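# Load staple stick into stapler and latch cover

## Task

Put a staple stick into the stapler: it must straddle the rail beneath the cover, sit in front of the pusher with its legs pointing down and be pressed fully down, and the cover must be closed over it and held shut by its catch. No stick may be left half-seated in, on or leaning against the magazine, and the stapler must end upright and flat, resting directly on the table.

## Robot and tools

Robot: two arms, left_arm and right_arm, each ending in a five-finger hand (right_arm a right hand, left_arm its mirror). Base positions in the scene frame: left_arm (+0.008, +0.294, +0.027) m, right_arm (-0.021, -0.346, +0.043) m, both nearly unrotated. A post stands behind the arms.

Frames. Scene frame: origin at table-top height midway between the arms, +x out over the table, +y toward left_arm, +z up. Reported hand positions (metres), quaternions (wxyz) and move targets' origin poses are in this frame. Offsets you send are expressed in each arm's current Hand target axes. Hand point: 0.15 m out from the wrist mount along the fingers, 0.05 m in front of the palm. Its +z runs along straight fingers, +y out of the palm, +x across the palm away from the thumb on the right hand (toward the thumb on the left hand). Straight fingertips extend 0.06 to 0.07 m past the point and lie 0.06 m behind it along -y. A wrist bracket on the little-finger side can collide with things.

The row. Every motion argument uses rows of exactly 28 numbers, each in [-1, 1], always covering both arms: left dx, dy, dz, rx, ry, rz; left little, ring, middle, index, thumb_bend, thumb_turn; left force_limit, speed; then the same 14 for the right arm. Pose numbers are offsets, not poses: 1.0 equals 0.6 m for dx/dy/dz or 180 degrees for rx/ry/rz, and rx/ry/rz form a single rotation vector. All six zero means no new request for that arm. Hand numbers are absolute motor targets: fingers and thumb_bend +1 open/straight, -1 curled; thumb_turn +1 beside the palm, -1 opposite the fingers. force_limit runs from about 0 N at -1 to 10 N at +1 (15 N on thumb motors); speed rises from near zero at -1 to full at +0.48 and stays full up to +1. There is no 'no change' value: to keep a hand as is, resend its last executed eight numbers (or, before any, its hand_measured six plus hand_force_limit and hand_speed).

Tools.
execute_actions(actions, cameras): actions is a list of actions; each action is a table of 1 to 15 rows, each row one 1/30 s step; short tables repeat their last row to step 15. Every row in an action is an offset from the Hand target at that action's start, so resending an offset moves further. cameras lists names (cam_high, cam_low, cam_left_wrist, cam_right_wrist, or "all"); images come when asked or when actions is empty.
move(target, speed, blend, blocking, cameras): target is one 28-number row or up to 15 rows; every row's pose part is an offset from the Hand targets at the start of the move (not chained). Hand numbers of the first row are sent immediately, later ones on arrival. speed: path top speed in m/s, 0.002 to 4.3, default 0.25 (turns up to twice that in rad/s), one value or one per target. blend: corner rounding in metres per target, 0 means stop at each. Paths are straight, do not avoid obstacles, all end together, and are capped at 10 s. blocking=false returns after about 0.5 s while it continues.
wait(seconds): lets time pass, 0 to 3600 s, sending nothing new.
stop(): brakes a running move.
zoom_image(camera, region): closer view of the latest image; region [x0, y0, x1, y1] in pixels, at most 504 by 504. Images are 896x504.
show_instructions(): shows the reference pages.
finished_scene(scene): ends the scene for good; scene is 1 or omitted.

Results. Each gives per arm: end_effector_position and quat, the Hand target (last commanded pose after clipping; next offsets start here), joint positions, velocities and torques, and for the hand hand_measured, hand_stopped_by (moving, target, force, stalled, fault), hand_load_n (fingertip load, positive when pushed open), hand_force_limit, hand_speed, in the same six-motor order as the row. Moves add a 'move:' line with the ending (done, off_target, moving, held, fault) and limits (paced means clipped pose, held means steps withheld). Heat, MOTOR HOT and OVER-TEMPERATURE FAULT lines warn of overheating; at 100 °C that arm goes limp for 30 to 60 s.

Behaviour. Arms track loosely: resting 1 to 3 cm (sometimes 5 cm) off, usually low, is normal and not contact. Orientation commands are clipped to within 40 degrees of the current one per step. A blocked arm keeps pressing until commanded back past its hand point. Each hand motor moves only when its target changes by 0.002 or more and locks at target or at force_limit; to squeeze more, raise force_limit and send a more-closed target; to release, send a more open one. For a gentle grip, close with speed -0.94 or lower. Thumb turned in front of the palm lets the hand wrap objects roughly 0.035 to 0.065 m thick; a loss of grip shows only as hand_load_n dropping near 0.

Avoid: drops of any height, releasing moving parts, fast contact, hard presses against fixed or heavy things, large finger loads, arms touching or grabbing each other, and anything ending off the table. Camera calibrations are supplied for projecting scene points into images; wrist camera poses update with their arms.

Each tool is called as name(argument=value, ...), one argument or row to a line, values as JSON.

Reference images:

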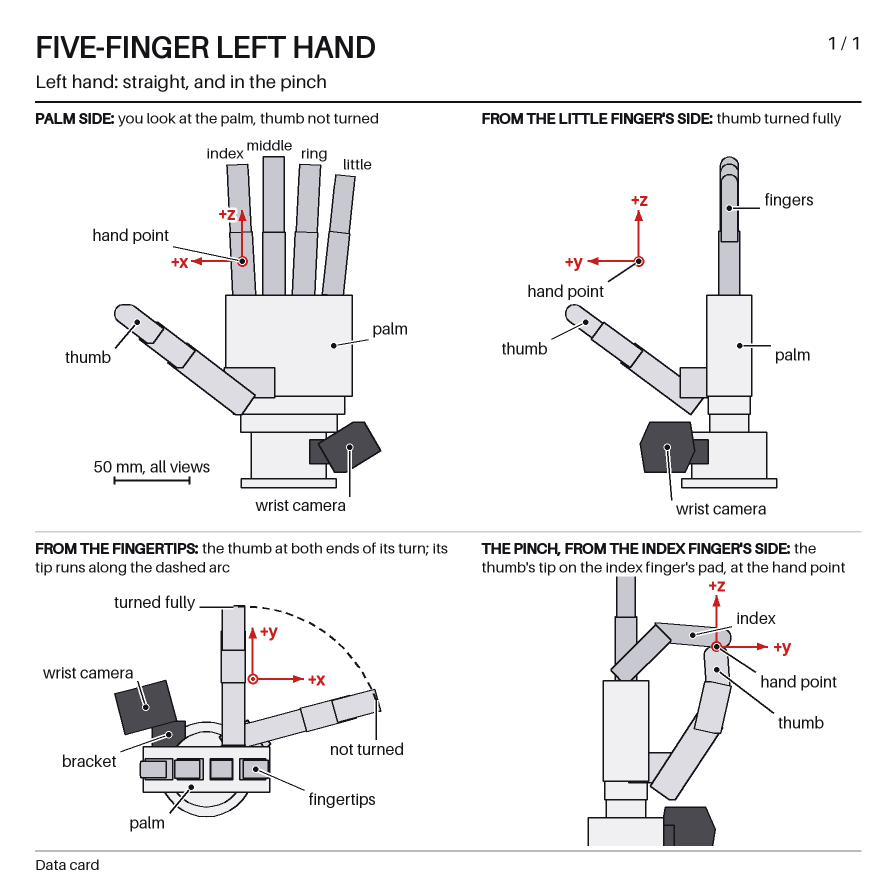

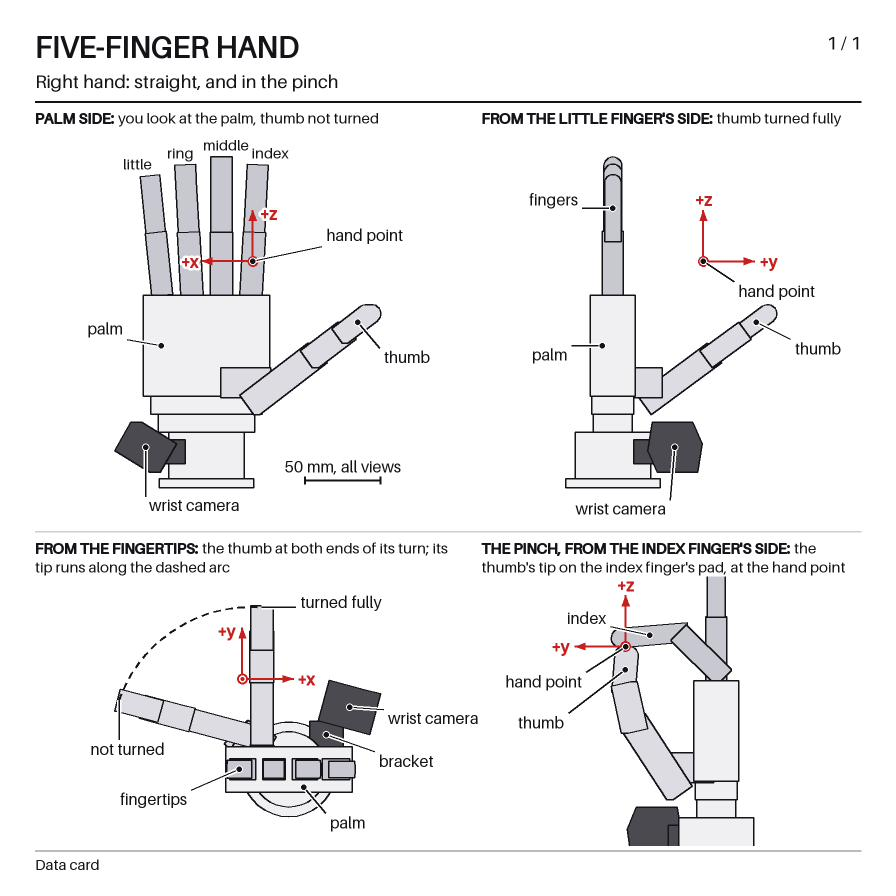

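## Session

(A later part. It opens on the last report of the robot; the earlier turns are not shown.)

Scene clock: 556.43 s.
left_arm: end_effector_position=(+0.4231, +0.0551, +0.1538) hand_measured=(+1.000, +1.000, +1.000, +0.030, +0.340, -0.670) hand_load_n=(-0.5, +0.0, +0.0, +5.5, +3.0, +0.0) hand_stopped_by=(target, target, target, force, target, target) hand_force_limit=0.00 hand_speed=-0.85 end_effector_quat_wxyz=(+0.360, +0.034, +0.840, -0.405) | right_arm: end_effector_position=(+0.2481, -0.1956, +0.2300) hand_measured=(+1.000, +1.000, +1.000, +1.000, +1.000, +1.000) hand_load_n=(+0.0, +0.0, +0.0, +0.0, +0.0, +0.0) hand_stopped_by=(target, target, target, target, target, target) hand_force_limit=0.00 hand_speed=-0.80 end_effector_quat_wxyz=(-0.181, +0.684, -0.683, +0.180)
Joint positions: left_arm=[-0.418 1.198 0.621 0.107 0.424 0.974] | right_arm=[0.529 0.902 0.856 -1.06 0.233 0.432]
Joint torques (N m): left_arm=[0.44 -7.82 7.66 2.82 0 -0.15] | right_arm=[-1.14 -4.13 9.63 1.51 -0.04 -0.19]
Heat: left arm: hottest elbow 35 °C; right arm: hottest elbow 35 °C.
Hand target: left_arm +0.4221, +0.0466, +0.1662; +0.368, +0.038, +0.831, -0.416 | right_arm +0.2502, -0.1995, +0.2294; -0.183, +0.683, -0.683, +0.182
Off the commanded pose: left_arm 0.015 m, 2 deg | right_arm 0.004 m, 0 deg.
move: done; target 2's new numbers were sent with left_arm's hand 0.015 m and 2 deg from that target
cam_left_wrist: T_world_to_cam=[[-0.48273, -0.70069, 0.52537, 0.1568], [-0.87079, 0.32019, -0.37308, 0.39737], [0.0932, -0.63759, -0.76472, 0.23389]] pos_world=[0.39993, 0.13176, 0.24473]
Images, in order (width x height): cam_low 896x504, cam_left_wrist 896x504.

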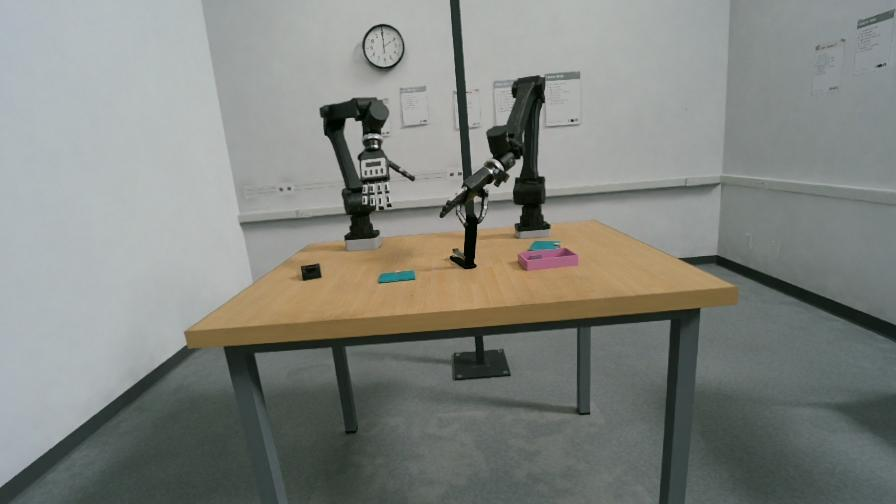

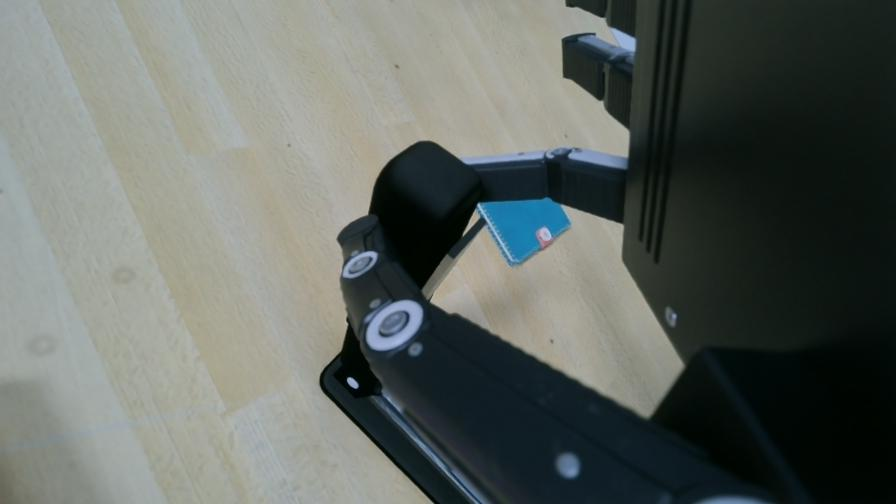

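move(
  target=[0.0190,-0.0399,-0.0217,0,0,0,1,1,1,-0.15,0.34,-0.67,0,-0.85,0,0,0,0,0,0,1,1,1,1,1,1,0,-0.8],
  speed=0.05,
  cameras=["cam_left_wrist","cam_low"],
)

zoom_image(
  camera="cam_low",
  region=[440, 190, 530, 280],
)

Scene clock: 558.07 s.
left_arm: end_effector_position=(+0.3997, +0.0449, +0.1663) hand_measured=(+1.000, +1.000, +1.000, +0.030, +0.340, -0.670) hand_load_n=(+0.0, +0.0, +0.0, +5.0, +4.0, +1.0) hand_stopped_by=(target, target, target, force, target, target) hand_force_limit=0.00 hand_speed=-0.85 end_effector_quat_wxyz=(+0.363, +0.036, +0.838, -0.406) | right_arm: end_effector_position=(+0.2481, -0.1956, +0.2300) hand_measured=(+1.000, +1.000, +1.000, +1.000, +1.000, +1.000) hand_load_n=(+0.0, +0.0, +0.0, +0.0, +0.0, +0.0) hand_stopped_by=(target, target, target, target, target, target) hand_force_limit=0.00 hand_speed=-0.80 end_effector_quat_wxyz=(-0.181, +0.684, -0.683, +0.180)
Joint positions: left_arm=[-0.478 1.121 0.596 0.074 0.371 0.946] | right_arm=[0.529 0.902 0.856 -1.06 0.233 0.432]
Joint torques (N m): left_arm=[0.56 -7.36 8.29 2.04 -0.03 -0.12] | right_arm=[-1.38 -4.19 9.59 1.47 -0.04 -0.2]
Heat: left arm: hottest elbow 35 °C; right arm: hottest elbow 35 °C.
Hand target: left_arm +0.3974, +0.0376, +0.1796; +0.368, +0.038, +0.831, -0.416 | right_arm +0.2502, -0.1995, +0.2294; -0.183, +0.683, -0.683, +0.182
Off the commanded pose: left_arm 0.015 m, 2 deg | right_arm 0.004 m, 0 deg.
move: off_target (left_arm)
cam_left_wrist: T_world_to_cam=[[-0.48677, -0.69886, 0.52407, 0.13366], [-0.86797, 0.31938, -0.38029, 0.38506], [0.0984, -0.63999, -0.76205, 0.23664]] pos_world=[0.37599, 0.12187, 0.25672]
Images, in order (width x height): cam_low 896x504, cam_left_wrist 896x504.

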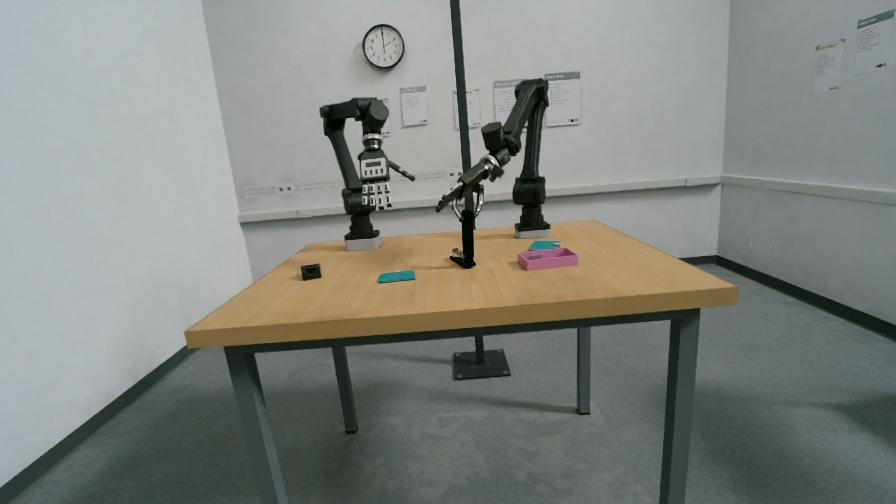

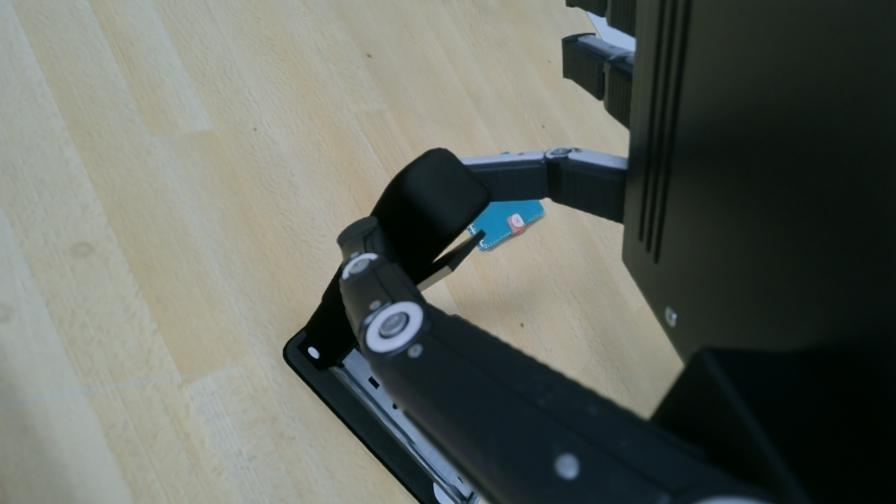

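Scaled by 5.600.

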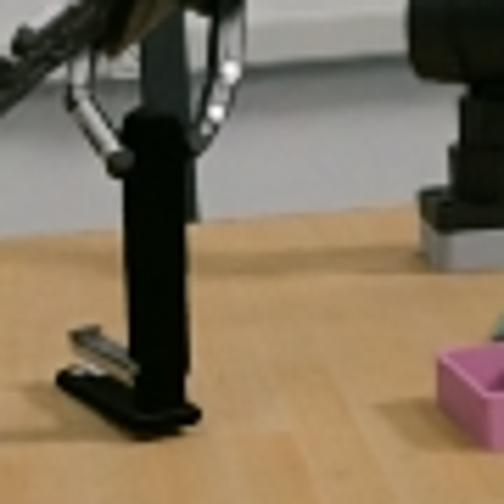

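move(
  target=[0.0381,-0.0285,-0.0189,0,0,0,1,1,1,-0.15,0.34,-0.67,0,-0.85,0,0,0,0,0,0,1,1,1,1,1,1,0,-0.8],
  speed=0.05,
  cameras=["cam_left_wrist","cam_low"],
)

zoom_image(
  camera="cam_low",
  region=[440, 190, 530, 280],
)

Scene clock: 559.67 s.
left_arm: end_effector_position=(+0.3715, +0.0363, +0.1687) hand_measured=(+1.000, +1.000, +1.000, +0.030, +0.340, -0.670) hand_load_n=(+0.0, +0.0, -0.5, +5.0, +4.5, +2.0) hand_stopped_by=(target, target, target, force, target, target) hand_force_limit=0.00 hand_speed=-0.85 end_effector_quat_wxyz=(+0.365, +0.036, +0.837, -0.405) | right_arm: end_effector_position=(+0.2481, -0.1956, +0.2300) hand_measured=(+1.000, +1.000, +1.000, +1.000, +1.000, +1.000) hand_load_n=(+0.0, +0.0, +0.0, +0.0, +0.0, +0.0) hand_stopped_by=(target, target, target, target, target, target) hand_force_limit=0.00 hand_speed=-0.80 end_effector_quat_wxyz=(-0.181, +0.684, -0.683, +0.180)
Joint positions: left_arm=[-0.549 1.048 0.552 0.059 0.304 0.916] | right_arm=[0.529 0.902 0.856 -1.06 0.233 0.432]
Joint torques (N m): left_arm=[0.32 -6.3 8.38 2.09 -0.03 -0.15] | right_arm=[-1.2 -4.07 9.68 1.47 -0.05 -0.2]
Heat: left arm: hottest elbow 35 °C; right arm: hottest elbow 35 °C.
Hand target: left_arm +0.3680, +0.0291, +0.1807; +0.368, +0.038, +0.831, -0.416 | right_arm +0.2502, -0.1995, +0.2294; -0.183, +0.683, -0.683, +0.182
Off the commanded pose: left_arm 0.014 m, 1 deg | right_arm 0.004 m, 0 deg.
move: off_target (left_arm)
cam_left_wrist: T_world_to_cam=[[-0.4881, -0.70022, 0.52101, 0.11369], [-0.86671, 0.31856, -0.38383, 0.36442], [0.1028, -0.63891, -0.76238, 0.23423]] pos_world=[0.34727, 0.11317, 0.25922]
Images, in order (width x height): cam_low 896x504, cam_left_wrist 896x504.

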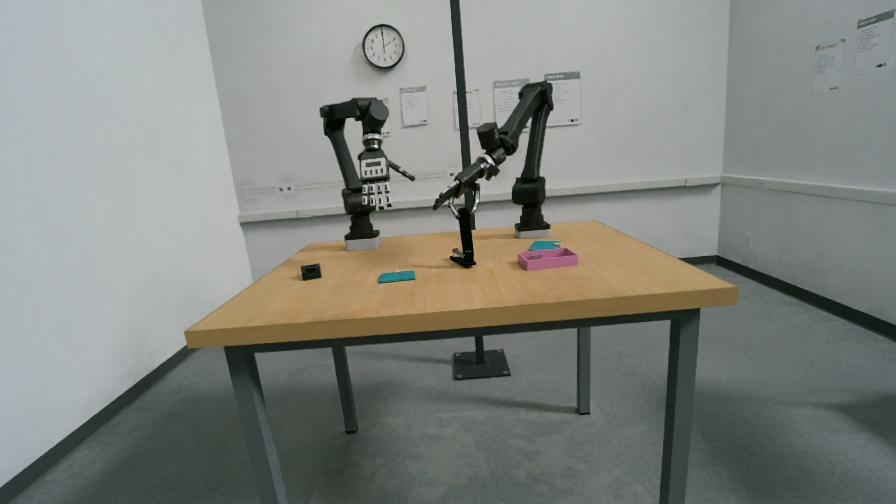

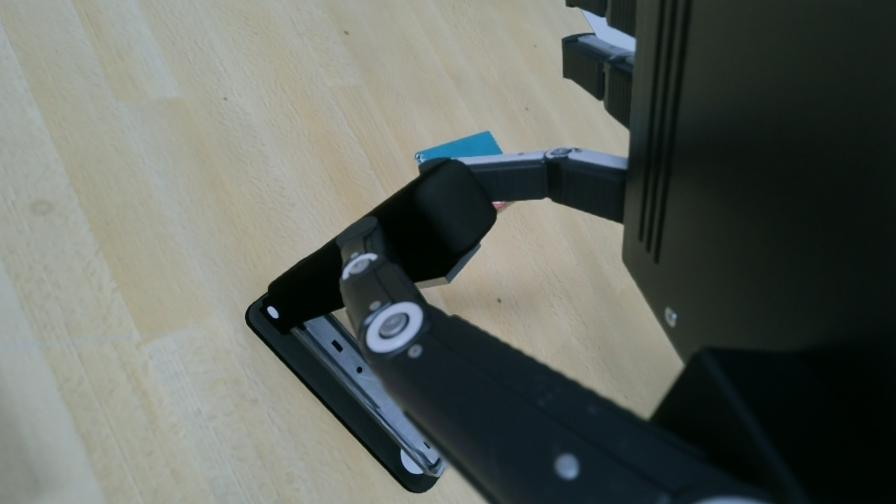

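Scaled by 5.600.

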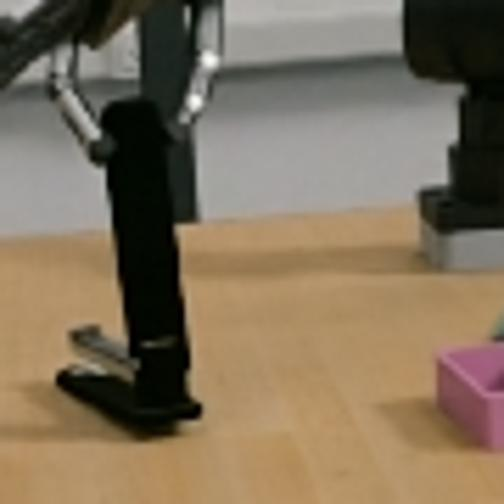

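move(
  target=[0.0487,-0.0210,-0.0106,0,0,0,1,1,1,-0.15,0.34,-0.67,0,-0.85,0,0,0,0,0,0,1,1,1,1,1,1,0,-0.8],
  speed=0.05,
  cameras=["cam_left_wrist","cam_low"],
)

zoom_image(
  camera="cam_low",
  region=[440, 190, 530, 280],
)

Scene clock: 561.17 s.
left_arm: end_effector_position=(+0.3405, +0.0274, +0.1580) hand_measured=(+1.000, +1.000, +1.000, +0.030, +0.342, -0.670) hand_load_n=(+0.0, +0.0, +0.0, +4.5, +4.0, +1.0) hand_stopped_by=(target, target, target, force, target, target) hand_force_limit=0.00 hand_speed=-0.85 end_effector_quat_wxyz=(+0.362, +0.036, +0.841, -0.401) | right_arm: end_effector_position=(+0.2481, -0.1956, +0.2300) hand_measured=(+1.000, +1.000, +1.000, +1.000, +1.000, +1.000) hand_load_n=(+0.0, +0.0, +0.0, +0.0, +0.0, +0.0) hand_stopped_by=(target, target, target, target, target, target) hand_force_limit=0.00 hand_speed=-0.80 end_effector_quat_wxyz=(-0.181, +0.684, -0.683, +0.180)
Joint positions: left_arm=[-0.639 0.998 0.498 0.058 0.22 0.88] | right_arm=[0.529 0.902 0.856 -1.06 0.233 0.432]
Joint torques (N m): left_arm=[0.38 -5.66 8.42 2.65 -0.05 -0.16] | right_arm=[-1.32 -4.37 9.66 1.5 -0.04 -0.2]
Heat: left arm: hottest elbow 35 °C; right arm: hottest elbow 35 °C.
Hand target: left_arm +0.3385, +0.0184, +0.1726; +0.368, +0.038, +0.831, -0.416 | right_arm +0.2502, -0.1995, +0.2294; -0.183, +0.683, -0.683, +0.182
Off the commanded pose: left_arm 0.017 m, 2 deg | right_arm 0.004 m, 0 deg.
move: off_target (left_arm)
cam_left_wrist: T_world_to_cam=[[-0.48298, -0.7062, 0.5177, 0.09679], [-0.87031, 0.32206, -0.3726, 0.33564], [0.0964, -0.63052, -0.77016, 0.22673]] pos_world=[0.31701, 0.10321, 0.24957]
Images, in order (width x height): cam_low 896x504, cam_left_wrist 896x504.

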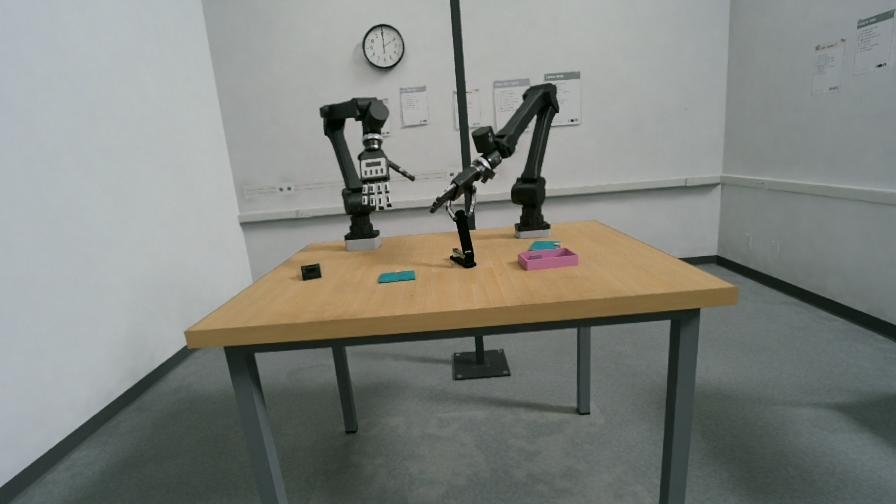

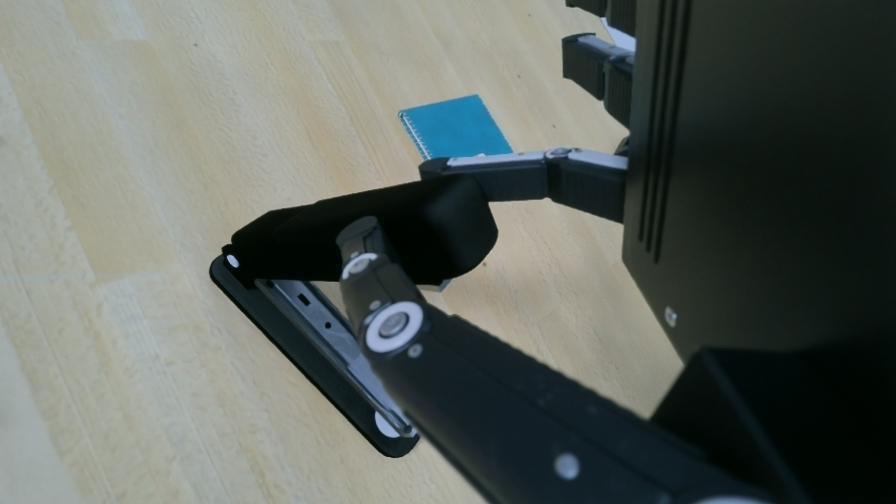

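Scaled by 5.600.

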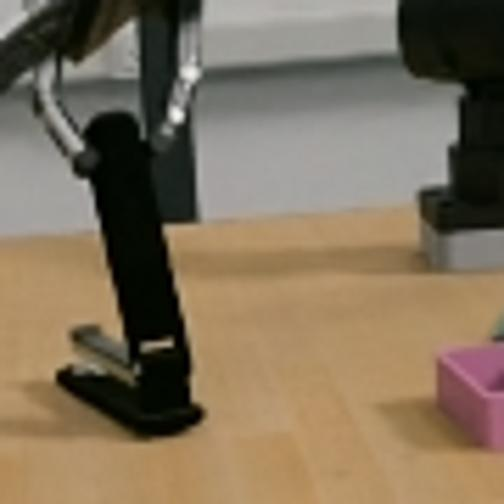

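move(
  target=[0.0405,-0.0141,-0.0043,0,0,0,1,1,1,-0.15,0.34,-0.67,0,-0.85,0,0,0,0,0,0,1,1,1,1,1,1,0,-0.8],
  speed=0.05,
  cameras=["cam_left_wrist"],
)

Scene clock: 562.67 s.
left_arm: end_effector_position=(+0.3172, +0.0192, +0.1475) hand_measured=(+1.000, +1.000, +1.000, +0.030, +0.342, -0.670) hand_load_n=(+0.0, -0.5, +0.0, +5.0, +4.0, +0.5) hand_stopped_by=(target, target, target, force, target, target) hand_force_limit=0.00 hand_speed=-0.85 end_effector_quat_wxyz=(+0.359, +0.037, +0.844, -0.397) | right_arm: end_effector_position=(+0.2481, -0.1956, +0.2300) hand_measured=(+1.000, +1.000, +1.000, +1.000, +1.000, +1.000) hand_load_n=(+0.0, +0.0, +0.0, +0.0, +0.0, +0.0) hand_stopped_by=(target, target, target, target, target, target) hand_force_limit=0.00 hand_speed=-0.80 end_effector_quat_wxyz=(-0.181, +0.684, -0.683, +0.180)
Joint positions: left_arm=[-0.718 0.973 0.458 0.069 0.147 0.848] | right_arm=[0.529 0.902 0.856 -1.06 0.233 0.432]
Joint torques (N m): left_arm=[0.26 -5.07 8.29 3.19 -0.07 -0.16] | right_arm=[-1.26 -4.31 9.63 1.48 -0.05 -0.19]
Heat: left arm: hottest elbow 35 °C; right arm: hottest elbow 35 °C.
Hand target: left_arm +0.3162, +0.0088, +0.1636; +0.368, +0.038, +0.831, -0.416 | right_arm +0.2502, -0.1995, +0.2294; -0.183, +0.683, -0.683, +0.182
Off the commanded pose: left_arm 0.019 m, 3 deg | right_arm 0.004 m, 0 deg.
move: off_target (left_arm)
cam_left_wrist: T_world_to_cam=[[-0.4803, -0.71074, 0.51397, 0.085], [-0.87223, 0.3253, -0.36525, 0.31359], [0.0924, -0.62372, -0.77616, 0.21768]] pos_world=[0.29423, 0.09417, 0.23981]

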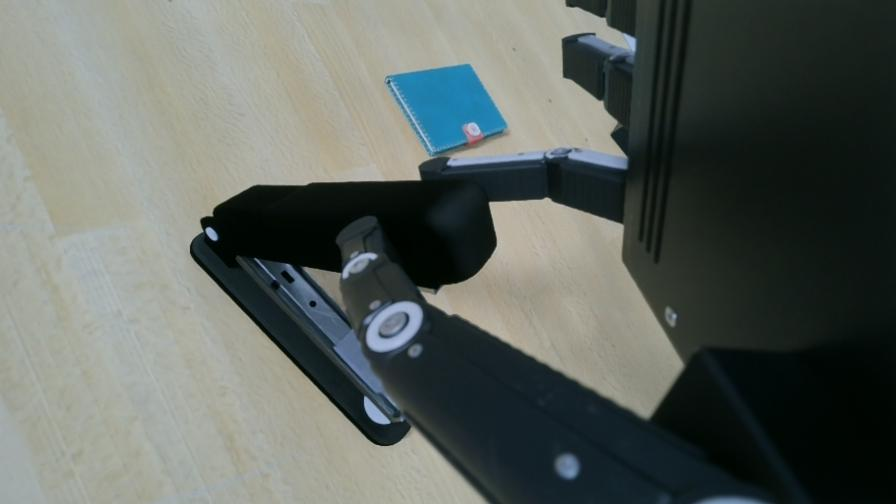

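move(
  target=[0.0461,-0.0044,0.0019,0,0,0,1,1,1,-0.15,0.34,-0.67,0,-0.85,0,0,0,0,0,0,1,1,1,1,1,1,0,-0.8],
  speed=0.05,
  cameras=["cam_left_wrist"],
)

Scene clock: 564.03 s.
left_arm: end_effector_position=(+0.2971, +0.0103, +0.1333) hand_measured=(+1.000, +1.000, +1.000, +0.030, +0.342, -0.670) hand_load_n=(+0.0, +0.0, +0.0, +4.5, +4.5, +0.5) hand_stopped_by=(target, target, target, force, target, target) hand_force_limit=0.00 hand_speed=-0.85 end_effector_quat_wxyz=(+0.362, +0.038, +0.843, -0.397) | right_arm: end_effector_position=(+0.2481, -0.1956, +0.2300) hand_measured=(+1.000, +1.000, +1.000, +1.000, +1.000, +1.000) hand_load_n=(+0.0, +0.5, +0.0, +0.0, +0.0, +0.0) hand_stopped_by=(target, target, target, target, target, target) hand_force_limit=0.00 hand_speed=-0.80 end_effector_quat_wxyz=(-0.181, +0.684, -0.683, +0.180)
Joint positions: left_arm=[-0.798 0.973 0.411 0.124 0.073 0.818] | right_arm=[0.529 0.902 0.856 -1.06 0.233 0.432]
Joint torques (N m): left_arm=[0.21 -4.37 8.2 3.15 -0.1 -0.16] | right_arm=[-1.32 -4.25 9.61 1.47 -0.03 -0.19]
Heat: left arm: hottest elbow 35 °C; right arm: hottest elbow 35 °C.
Hand target: left_arm +0.2957, -0.0006, +0.1470; +0.368, +0.038, +0.831, -0.416 | right_arm +0.2502, -0.1995, +0.2294; -0.183, +0.683, -0.683, +0.182
Off the commanded pose: left_arm 0.018 m, 3 deg | right_arm 0.004 m, 0 deg.
move: off_target (left_arm)
cam_left_wrist: T_world_to_cam=[[-0.48375, -0.71063, 0.51087, 0.07775], [-0.86979, 0.32553, -0.3708, 0.29371], [0.0972, -0.62372, -0.77558, 0.20142]] pos_world=[0.2735, 0.08527, 0.2254]

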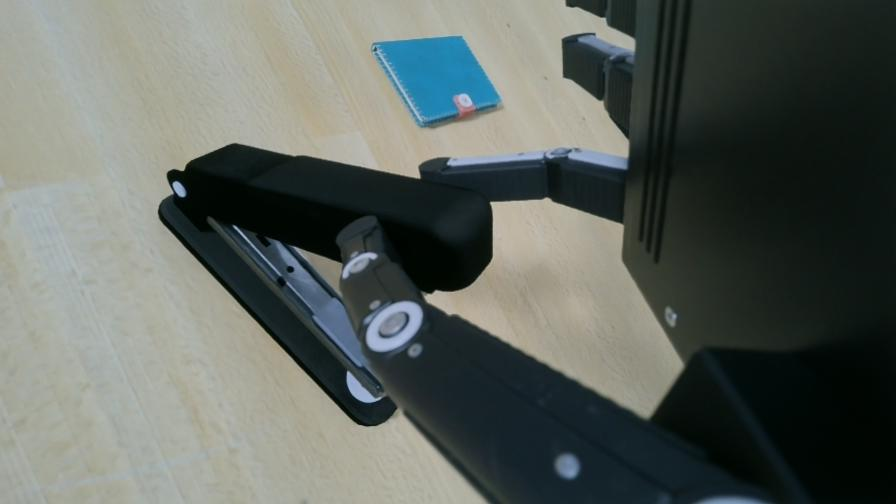

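move(
  target=[0.0505,0.0084,0.0053,0,0,0,1,1,1,-0.15,0.34,-0.67,0,-0.85,0,0,0,0,0,0,1,1,1,1,1,1,0,-0.8],
  speed=0.04,
  cameras=["cam_left_wrist","cam_low"],
)

zoom_image(
  camera="cam_low",
  region=[440, 200, 530, 290],
)

Scene clock: 565.60 s.
left_arm: end_effector_position=(+0.2798, +0.0038, +0.1179) hand_measured=(+1.000, +1.000, +1.000, +0.030, +0.342, -0.670) hand_load_n=(+0.0, +0.0, +0.0, +4.5, +4.0, +0.5) hand_stopped_by=(target, target, target, force, target, target) hand_force_limit=0.00 hand_speed=-0.85 end_effector_quat_wxyz=(+0.370, +0.039, +0.837, -0.402) | right_arm: end_effector_position=(+0.2481, -0.1956, +0.2300) hand_measured=(+1.000, +1.000, +1.000, +1.000, +1.000, +1.000) hand_load_n=(+0.0, +0.0, +0.0, +0.0, +0.0, +0.0) hand_stopped_by=(target, target, target, target, target, target) hand_force_limit=0.00 hand_speed=-0.80 end_effector_quat_wxyz=(-0.181, +0.684, -0.683, +0.180)
Joint positions: left_arm=[-0.869 0.986 0.354 0.217 0.006 0.792] | right_arm=[0.529 0.902 0.856 -1.06 0.233 0.432]
Joint torques (N m): left_arm=[0.03 -2.73 7.86 3.22 -0.1 -0.2] | right_arm=[-1.14 -4.19 9.72 1.47 -0.05 -0.2]
Heat: left arm: hottest elbow 35 °C; right arm: hottest elbow 35 °C.
Hand target: left_arm +0.2775, -0.0070, +0.1232; +0.368, +0.038, +0.831, -0.416 | right_arm +0.2502, -0.1995, +0.2294; -0.183, +0.683, -0.683, +0.182
Off the commanded pose: left_arm 0.012 m, 2 deg | right_arm 0.004 m, 0 deg.
move: off_target (left_arm)
cam_left_wrist: T_world_to_cam=[[-0.49204, -0.70407, 0.51205, 0.0748], [-0.8635, 0.31984, -0.38998, 0.27562], [0.1108, -0.63403, -0.76533, 0.18221]] pos_world=[0.25461, 0.08004, 0.20864]
Images, in order (width x height): cam_low 896x504, cam_left_wrist 896x504.

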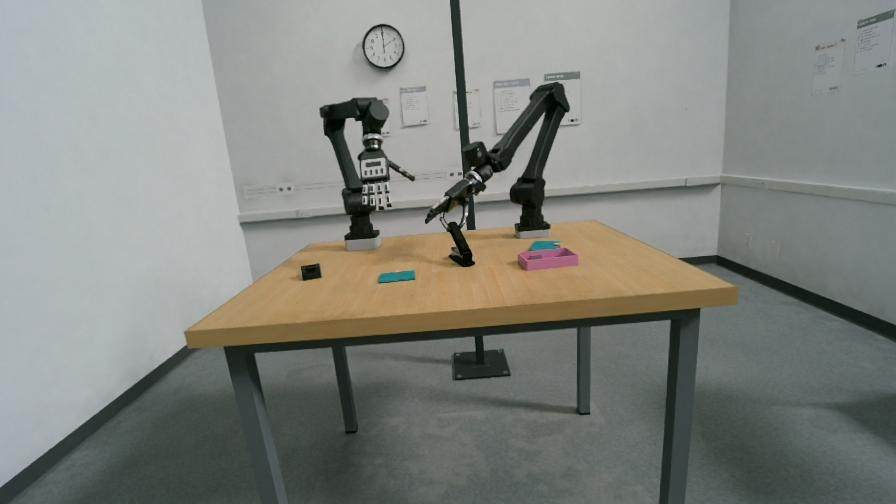

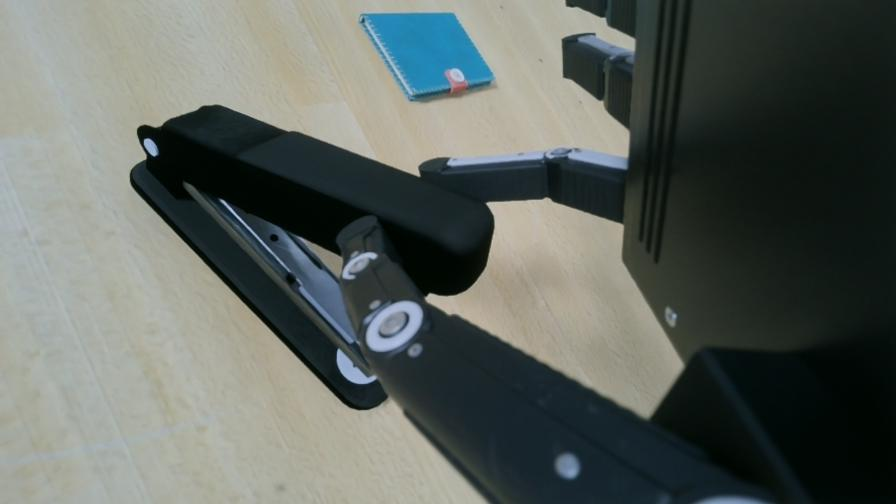

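Scaled by 5.600.

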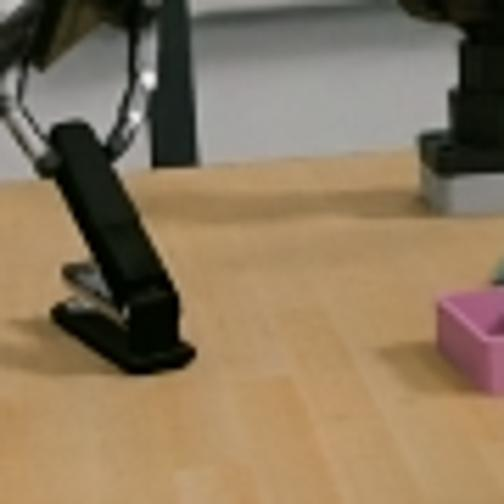

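move(
  target=[0.0421,0.0138,0.0086,0,0,0,1,1,1,-0.15,0.34,-0.67,0,-0.85,0,0,0,0,0,0,1,1,1,1,1,1,0,-0.8],
  speed=0.04,
  cameras=["cam_left_wrist","cam_low"],
)

zoom_image(
  camera="cam_low",
  region=[440, 200, 530, 290],
)

Scene clock: 567.27 s.
left_arm: end_effector_position=(+0.2681, -0.0020, +0.0962) hand_measured=(+1.000, +1.000, +1.000, +0.030, +0.342, -0.670) hand_load_n=(+0.0, -0.5, +0.0, +4.5, +4.5, +0.0) hand_stopped_by=(target, target, target, force, target, target) hand_force_limit=0.00 hand_speed=-0.85 end_effector_quat_wxyz=(+0.371, +0.039, +0.835, -0.404) | right_arm: end_effector_position=(+0.2481, -0.1956, +0.2300) hand_measured=(+1.000, +1.000, +1.000, +1.000, +1.000, +1.000) hand_load_n=(+0.0, +0.0, +0.0, +0.0, +0.0, +0.0) hand_stopped_by=(target, target, target, target, target, target) hand_force_limit=0.00 hand_speed=-0.80 end_effector_quat_wxyz=(-0.181, +0.684, -0.683, +0.180)
Joint positions: left_arm=[-0.921 1.048 0.309 0.328 -0.04 0.772] | right_arm=[0.529 0.902 0.856 -1.06 0.233 0.432]
Joint torques (N m): left_arm=[0.26 -2.55 7.16 3.12 -0.16 -0.19] | right_arm=[-1.32 -4.37 9.65 1.52 -0.04 -0.2]
Heat: left arm: hottest elbow 35 °C; right arm: hottest elbow 35 °C.
Hand target: left_arm +0.2652, -0.0114, +0.0994; +0.368, +0.038, +0.831, -0.416 | right_arm +0.2502, -0.1995, +0.2294; -0.183, +0.683, -0.683, +0.182
Off the commanded pose: left_arm 0.010 m, 2 deg | right_arm 0.004 m, 0 deg.
move: done
cam_left_wrist: T_world_to_cam=[[-0.49484, -0.70139, 0.51301, 0.07671], [-0.8617, 0.31977, -0.39398, 0.25878], [0.11229, -0.63702, -0.76263, 0.16248]] pos_world=[0.2427, 0.07456, 0.18652]
Images, in order (width x height): cam_low 896x504, cam_left_wrist 896x504.

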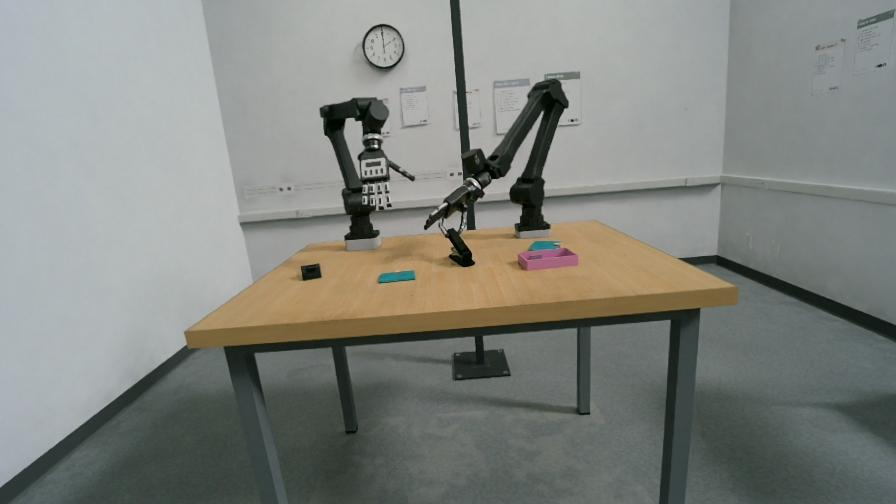

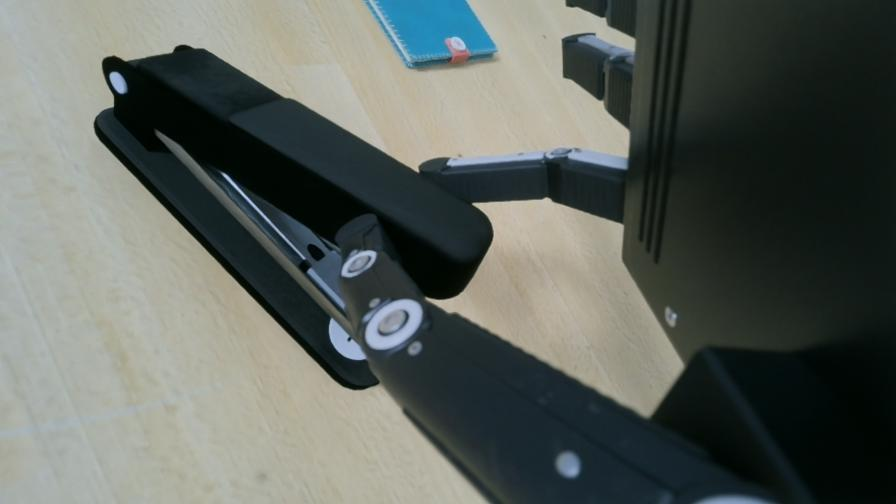

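Scaled by 5.600.

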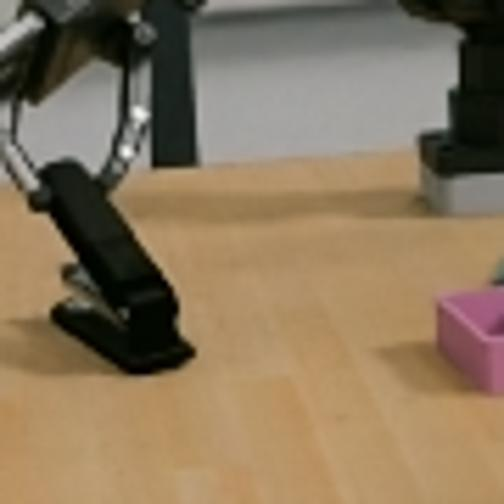

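move(
  target=[0.0304,0.0170,0.0086,0,0,0,1,1,1,-0.15,0.34,-0.67,0,-0.85,0,0,0,0,0,0,1,1,1,1,1,1,0,-0.8],
  speed=0.04,
  cameras=["cam_left_wrist","cam_low"],
)

zoom_image(
  camera="cam_low",
  region=[440, 200, 530, 290],
)

Scene clock: 580.47 s.
left_arm: end_effector_position=(+0.2620, -0.0041, +0.0765) hand_measured=(+1.000, +1.000, +1.000, +0.030, +0.342, -0.670) hand_load_n=(+0.0, +0.0, +0.0, +4.5, +4.0, +0.0) hand_stopped_by=(target, target, target, force, target, target) hand_force_limit=0.00 hand_speed=-0.85 end_effector_quat_wxyz=(+0.371, +0.039, +0.835, -0.405) | right_arm: end_effector_position=(+0.2481, -0.1956, +0.2300) hand_measured=(+1.000, +1.000, +1.000, +1.000, +1.000, +1.000) hand_load_n=(+0.0, +0.0, +0.0, -0.5, +0.0, +0.0) hand_stopped_by=(target, target, target, target, target, target) hand_force_limit=0.00 hand_speed=-0.80 end_effector_quat_wxyz=(-0.181, +0.684, -0.683, +0.180)
Joint positions: left_arm=[-0.946 1.121 0.275 0.436 -0.063 0.762] | right_arm=[0.529 0.902 0.856 -1.06 0.233 0.432]
Joint torques (N m): left_arm=[0.21 -2.78 6.63 3.12 -0.17 -0.17] | right_arm=[-1.32 -4.13 9.61 1.54 -0.05 -0.2]
Heat: left arm: hottest elbow 35 °C; right arm: hottest elbow 35 °C.
Hand target: left_arm +0.2587, -0.0127, +0.0787; +0.368, +0.038, +0.831, -0.416 | right_arm +0.2502, -0.1995, +0.2294; -0.183, +0.683, -0.683, +0.182
Off the commanded pose: left_arm 0.010 m, 1 deg | right_arm 0.004 m, 0 deg.
move: done
cam_left_wrist: T_world_to_cam=[[-0.49558, -0.70063, 0.51333, 0.08246], [-0.86118, 0.31949, -0.39535, 0.2464], [0.11299, -0.638, -0.7617, 0.14656]] pos_world=[0.2365, 0.07256, 0.16672]
Images, in order (width x height): cam_low 896x504, cam_left_wrist 896x504.

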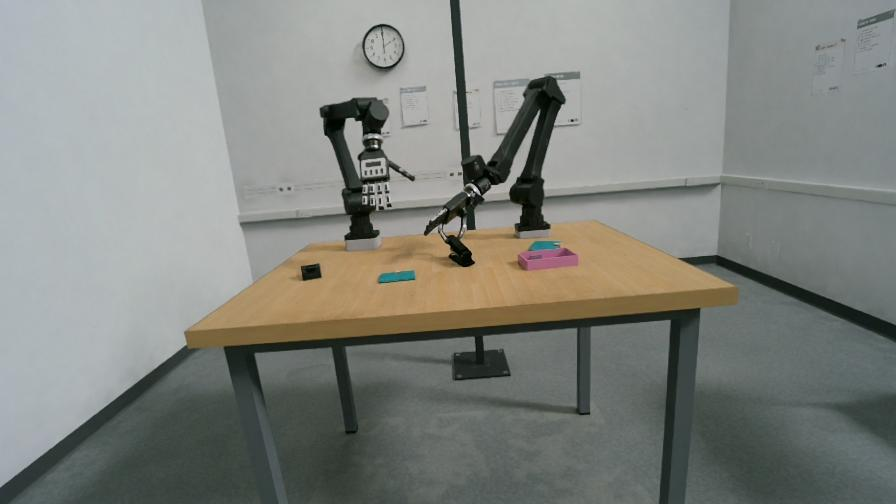

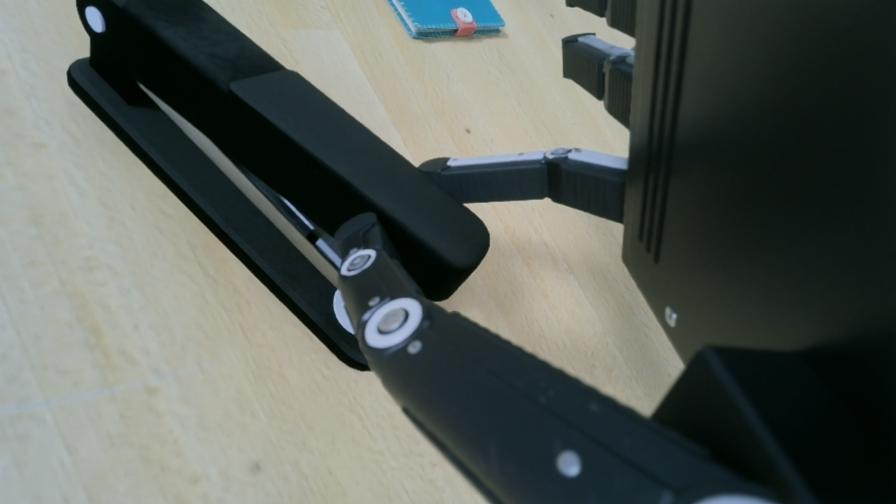

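Scaled by 5.600.

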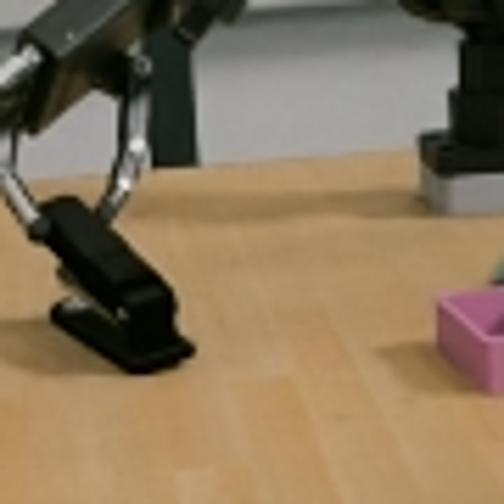

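move(
  target=[0.0157,0.0115,0.0068,0,0,0,1,1,1,-0.15,0.34,-0.67,0,-0.85,0,0,0,0,0,0,1,1,1,1,1,1,0,-0.8],
  speed=0.03,
  cameras=["cam_left_wrist","cam_low"],
)

zoom_image(
  camera="cam_low",
  region=[440, 200, 530, 290],
)

Scene clock: 582.20 s.
left_arm: end_effector_position=(+0.2603, -0.0061, +0.0657) hand_measured=(+1.000, +1.000, +1.000, +0.030, +0.342, -0.670) hand_load_n=(+0.0, +0.0, -0.5, +5.0, +4.0, +0.0) hand_stopped_by=(target, target, target, force, target, target) hand_force_limit=0.00 hand_speed=-0.85 end_effector_quat_wxyz=(+0.372, +0.039, +0.834, -0.406) | right_arm: end_effector_position=(+0.2481, -0.1956, +0.2300) hand_measured=(+1.000, +1.000, +1.000, +1.000, +1.000, +1.000) hand_load_n=(+0.0, +0.0, +0.0, +0.0, +0.0, +0.0) hand_stopped_by=(target, target, target, target, target, target) hand_force_limit=0.00 hand_speed=-0.80 end_effector_quat_wxyz=(-0.181, +0.684, -0.683, +0.180)
Joint positions: left_arm=[-0.956 1.174 0.261 0.508 -0.071 0.758] | right_arm=[0.529 0.902 0.856 -1.06 0.233 0.432]
Joint torques (N m): left_arm=[0.44 -2.78 6.06 3.04 -0.16 -0.16] | right_arm=[-1.08 -4.01 9.62 1.43 -0.03 -0.21]
Heat: left arm: hottest elbow 35 °C; right arm: hottest elbow 35 °C.
Hand target: left_arm +0.2568, -0.0136, +0.0666; +0.368, +0.038, +0.831, -0.416 | right_arm +0.2502, -0.1995, +0.2294; -0.183, +0.683, -0.683, +0.182
Off the commanded pose: left_arm 0.008 m, 1 deg | right_arm 0.004 m, 0 deg.
move: done
cam_left_wrist: T_world_to_cam=[[-0.49699, -0.69843, 0.51498, 0.08607], [-0.86029, 0.31888, -0.39777, 0.24128], [0.11359, -0.64071, -0.75933, 0.13689]] pos_world=[0.2348, 0.07088, 0.1556]
Images, in order (width x height): cam_low 896x504, cam_left_wrist 896x504.

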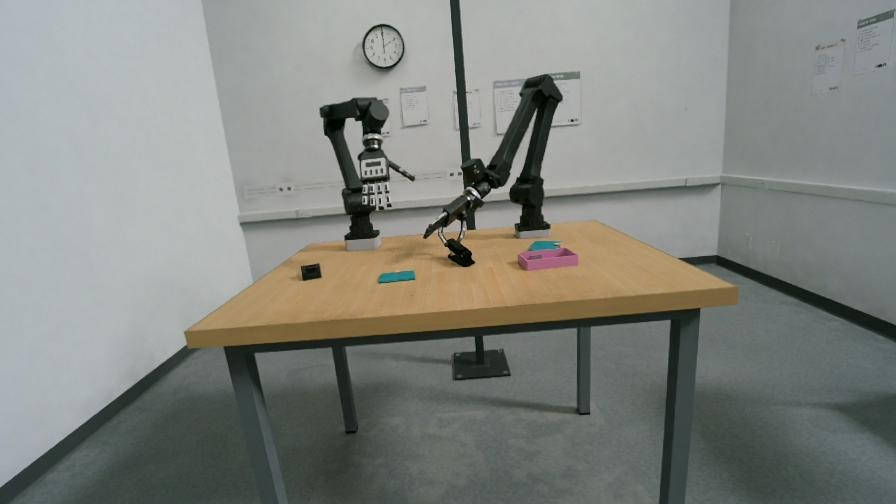

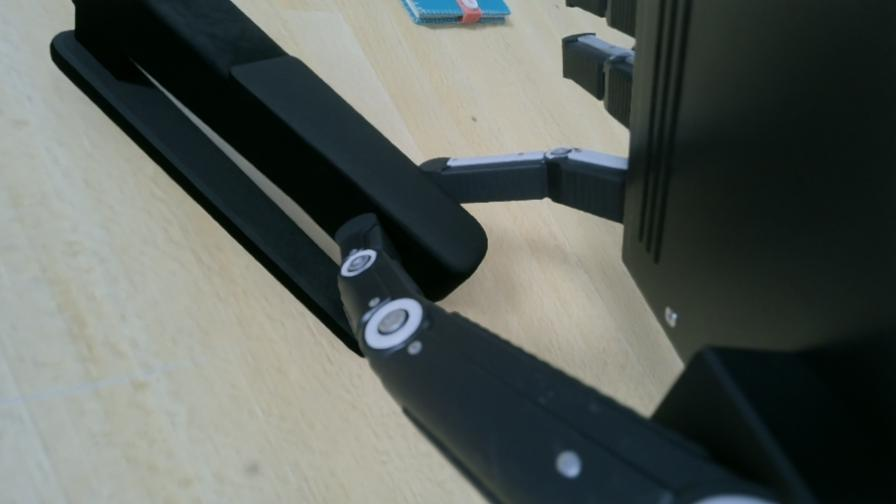

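Scaled by 5.600.

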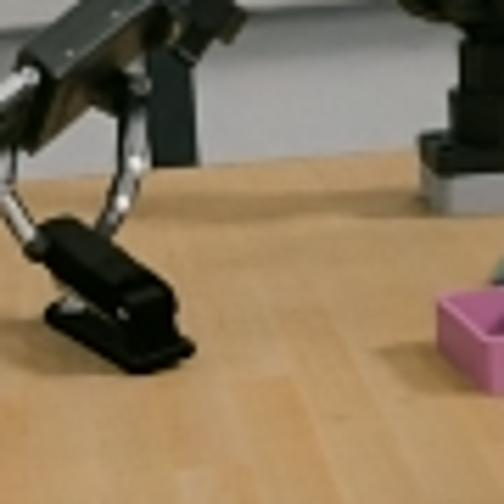

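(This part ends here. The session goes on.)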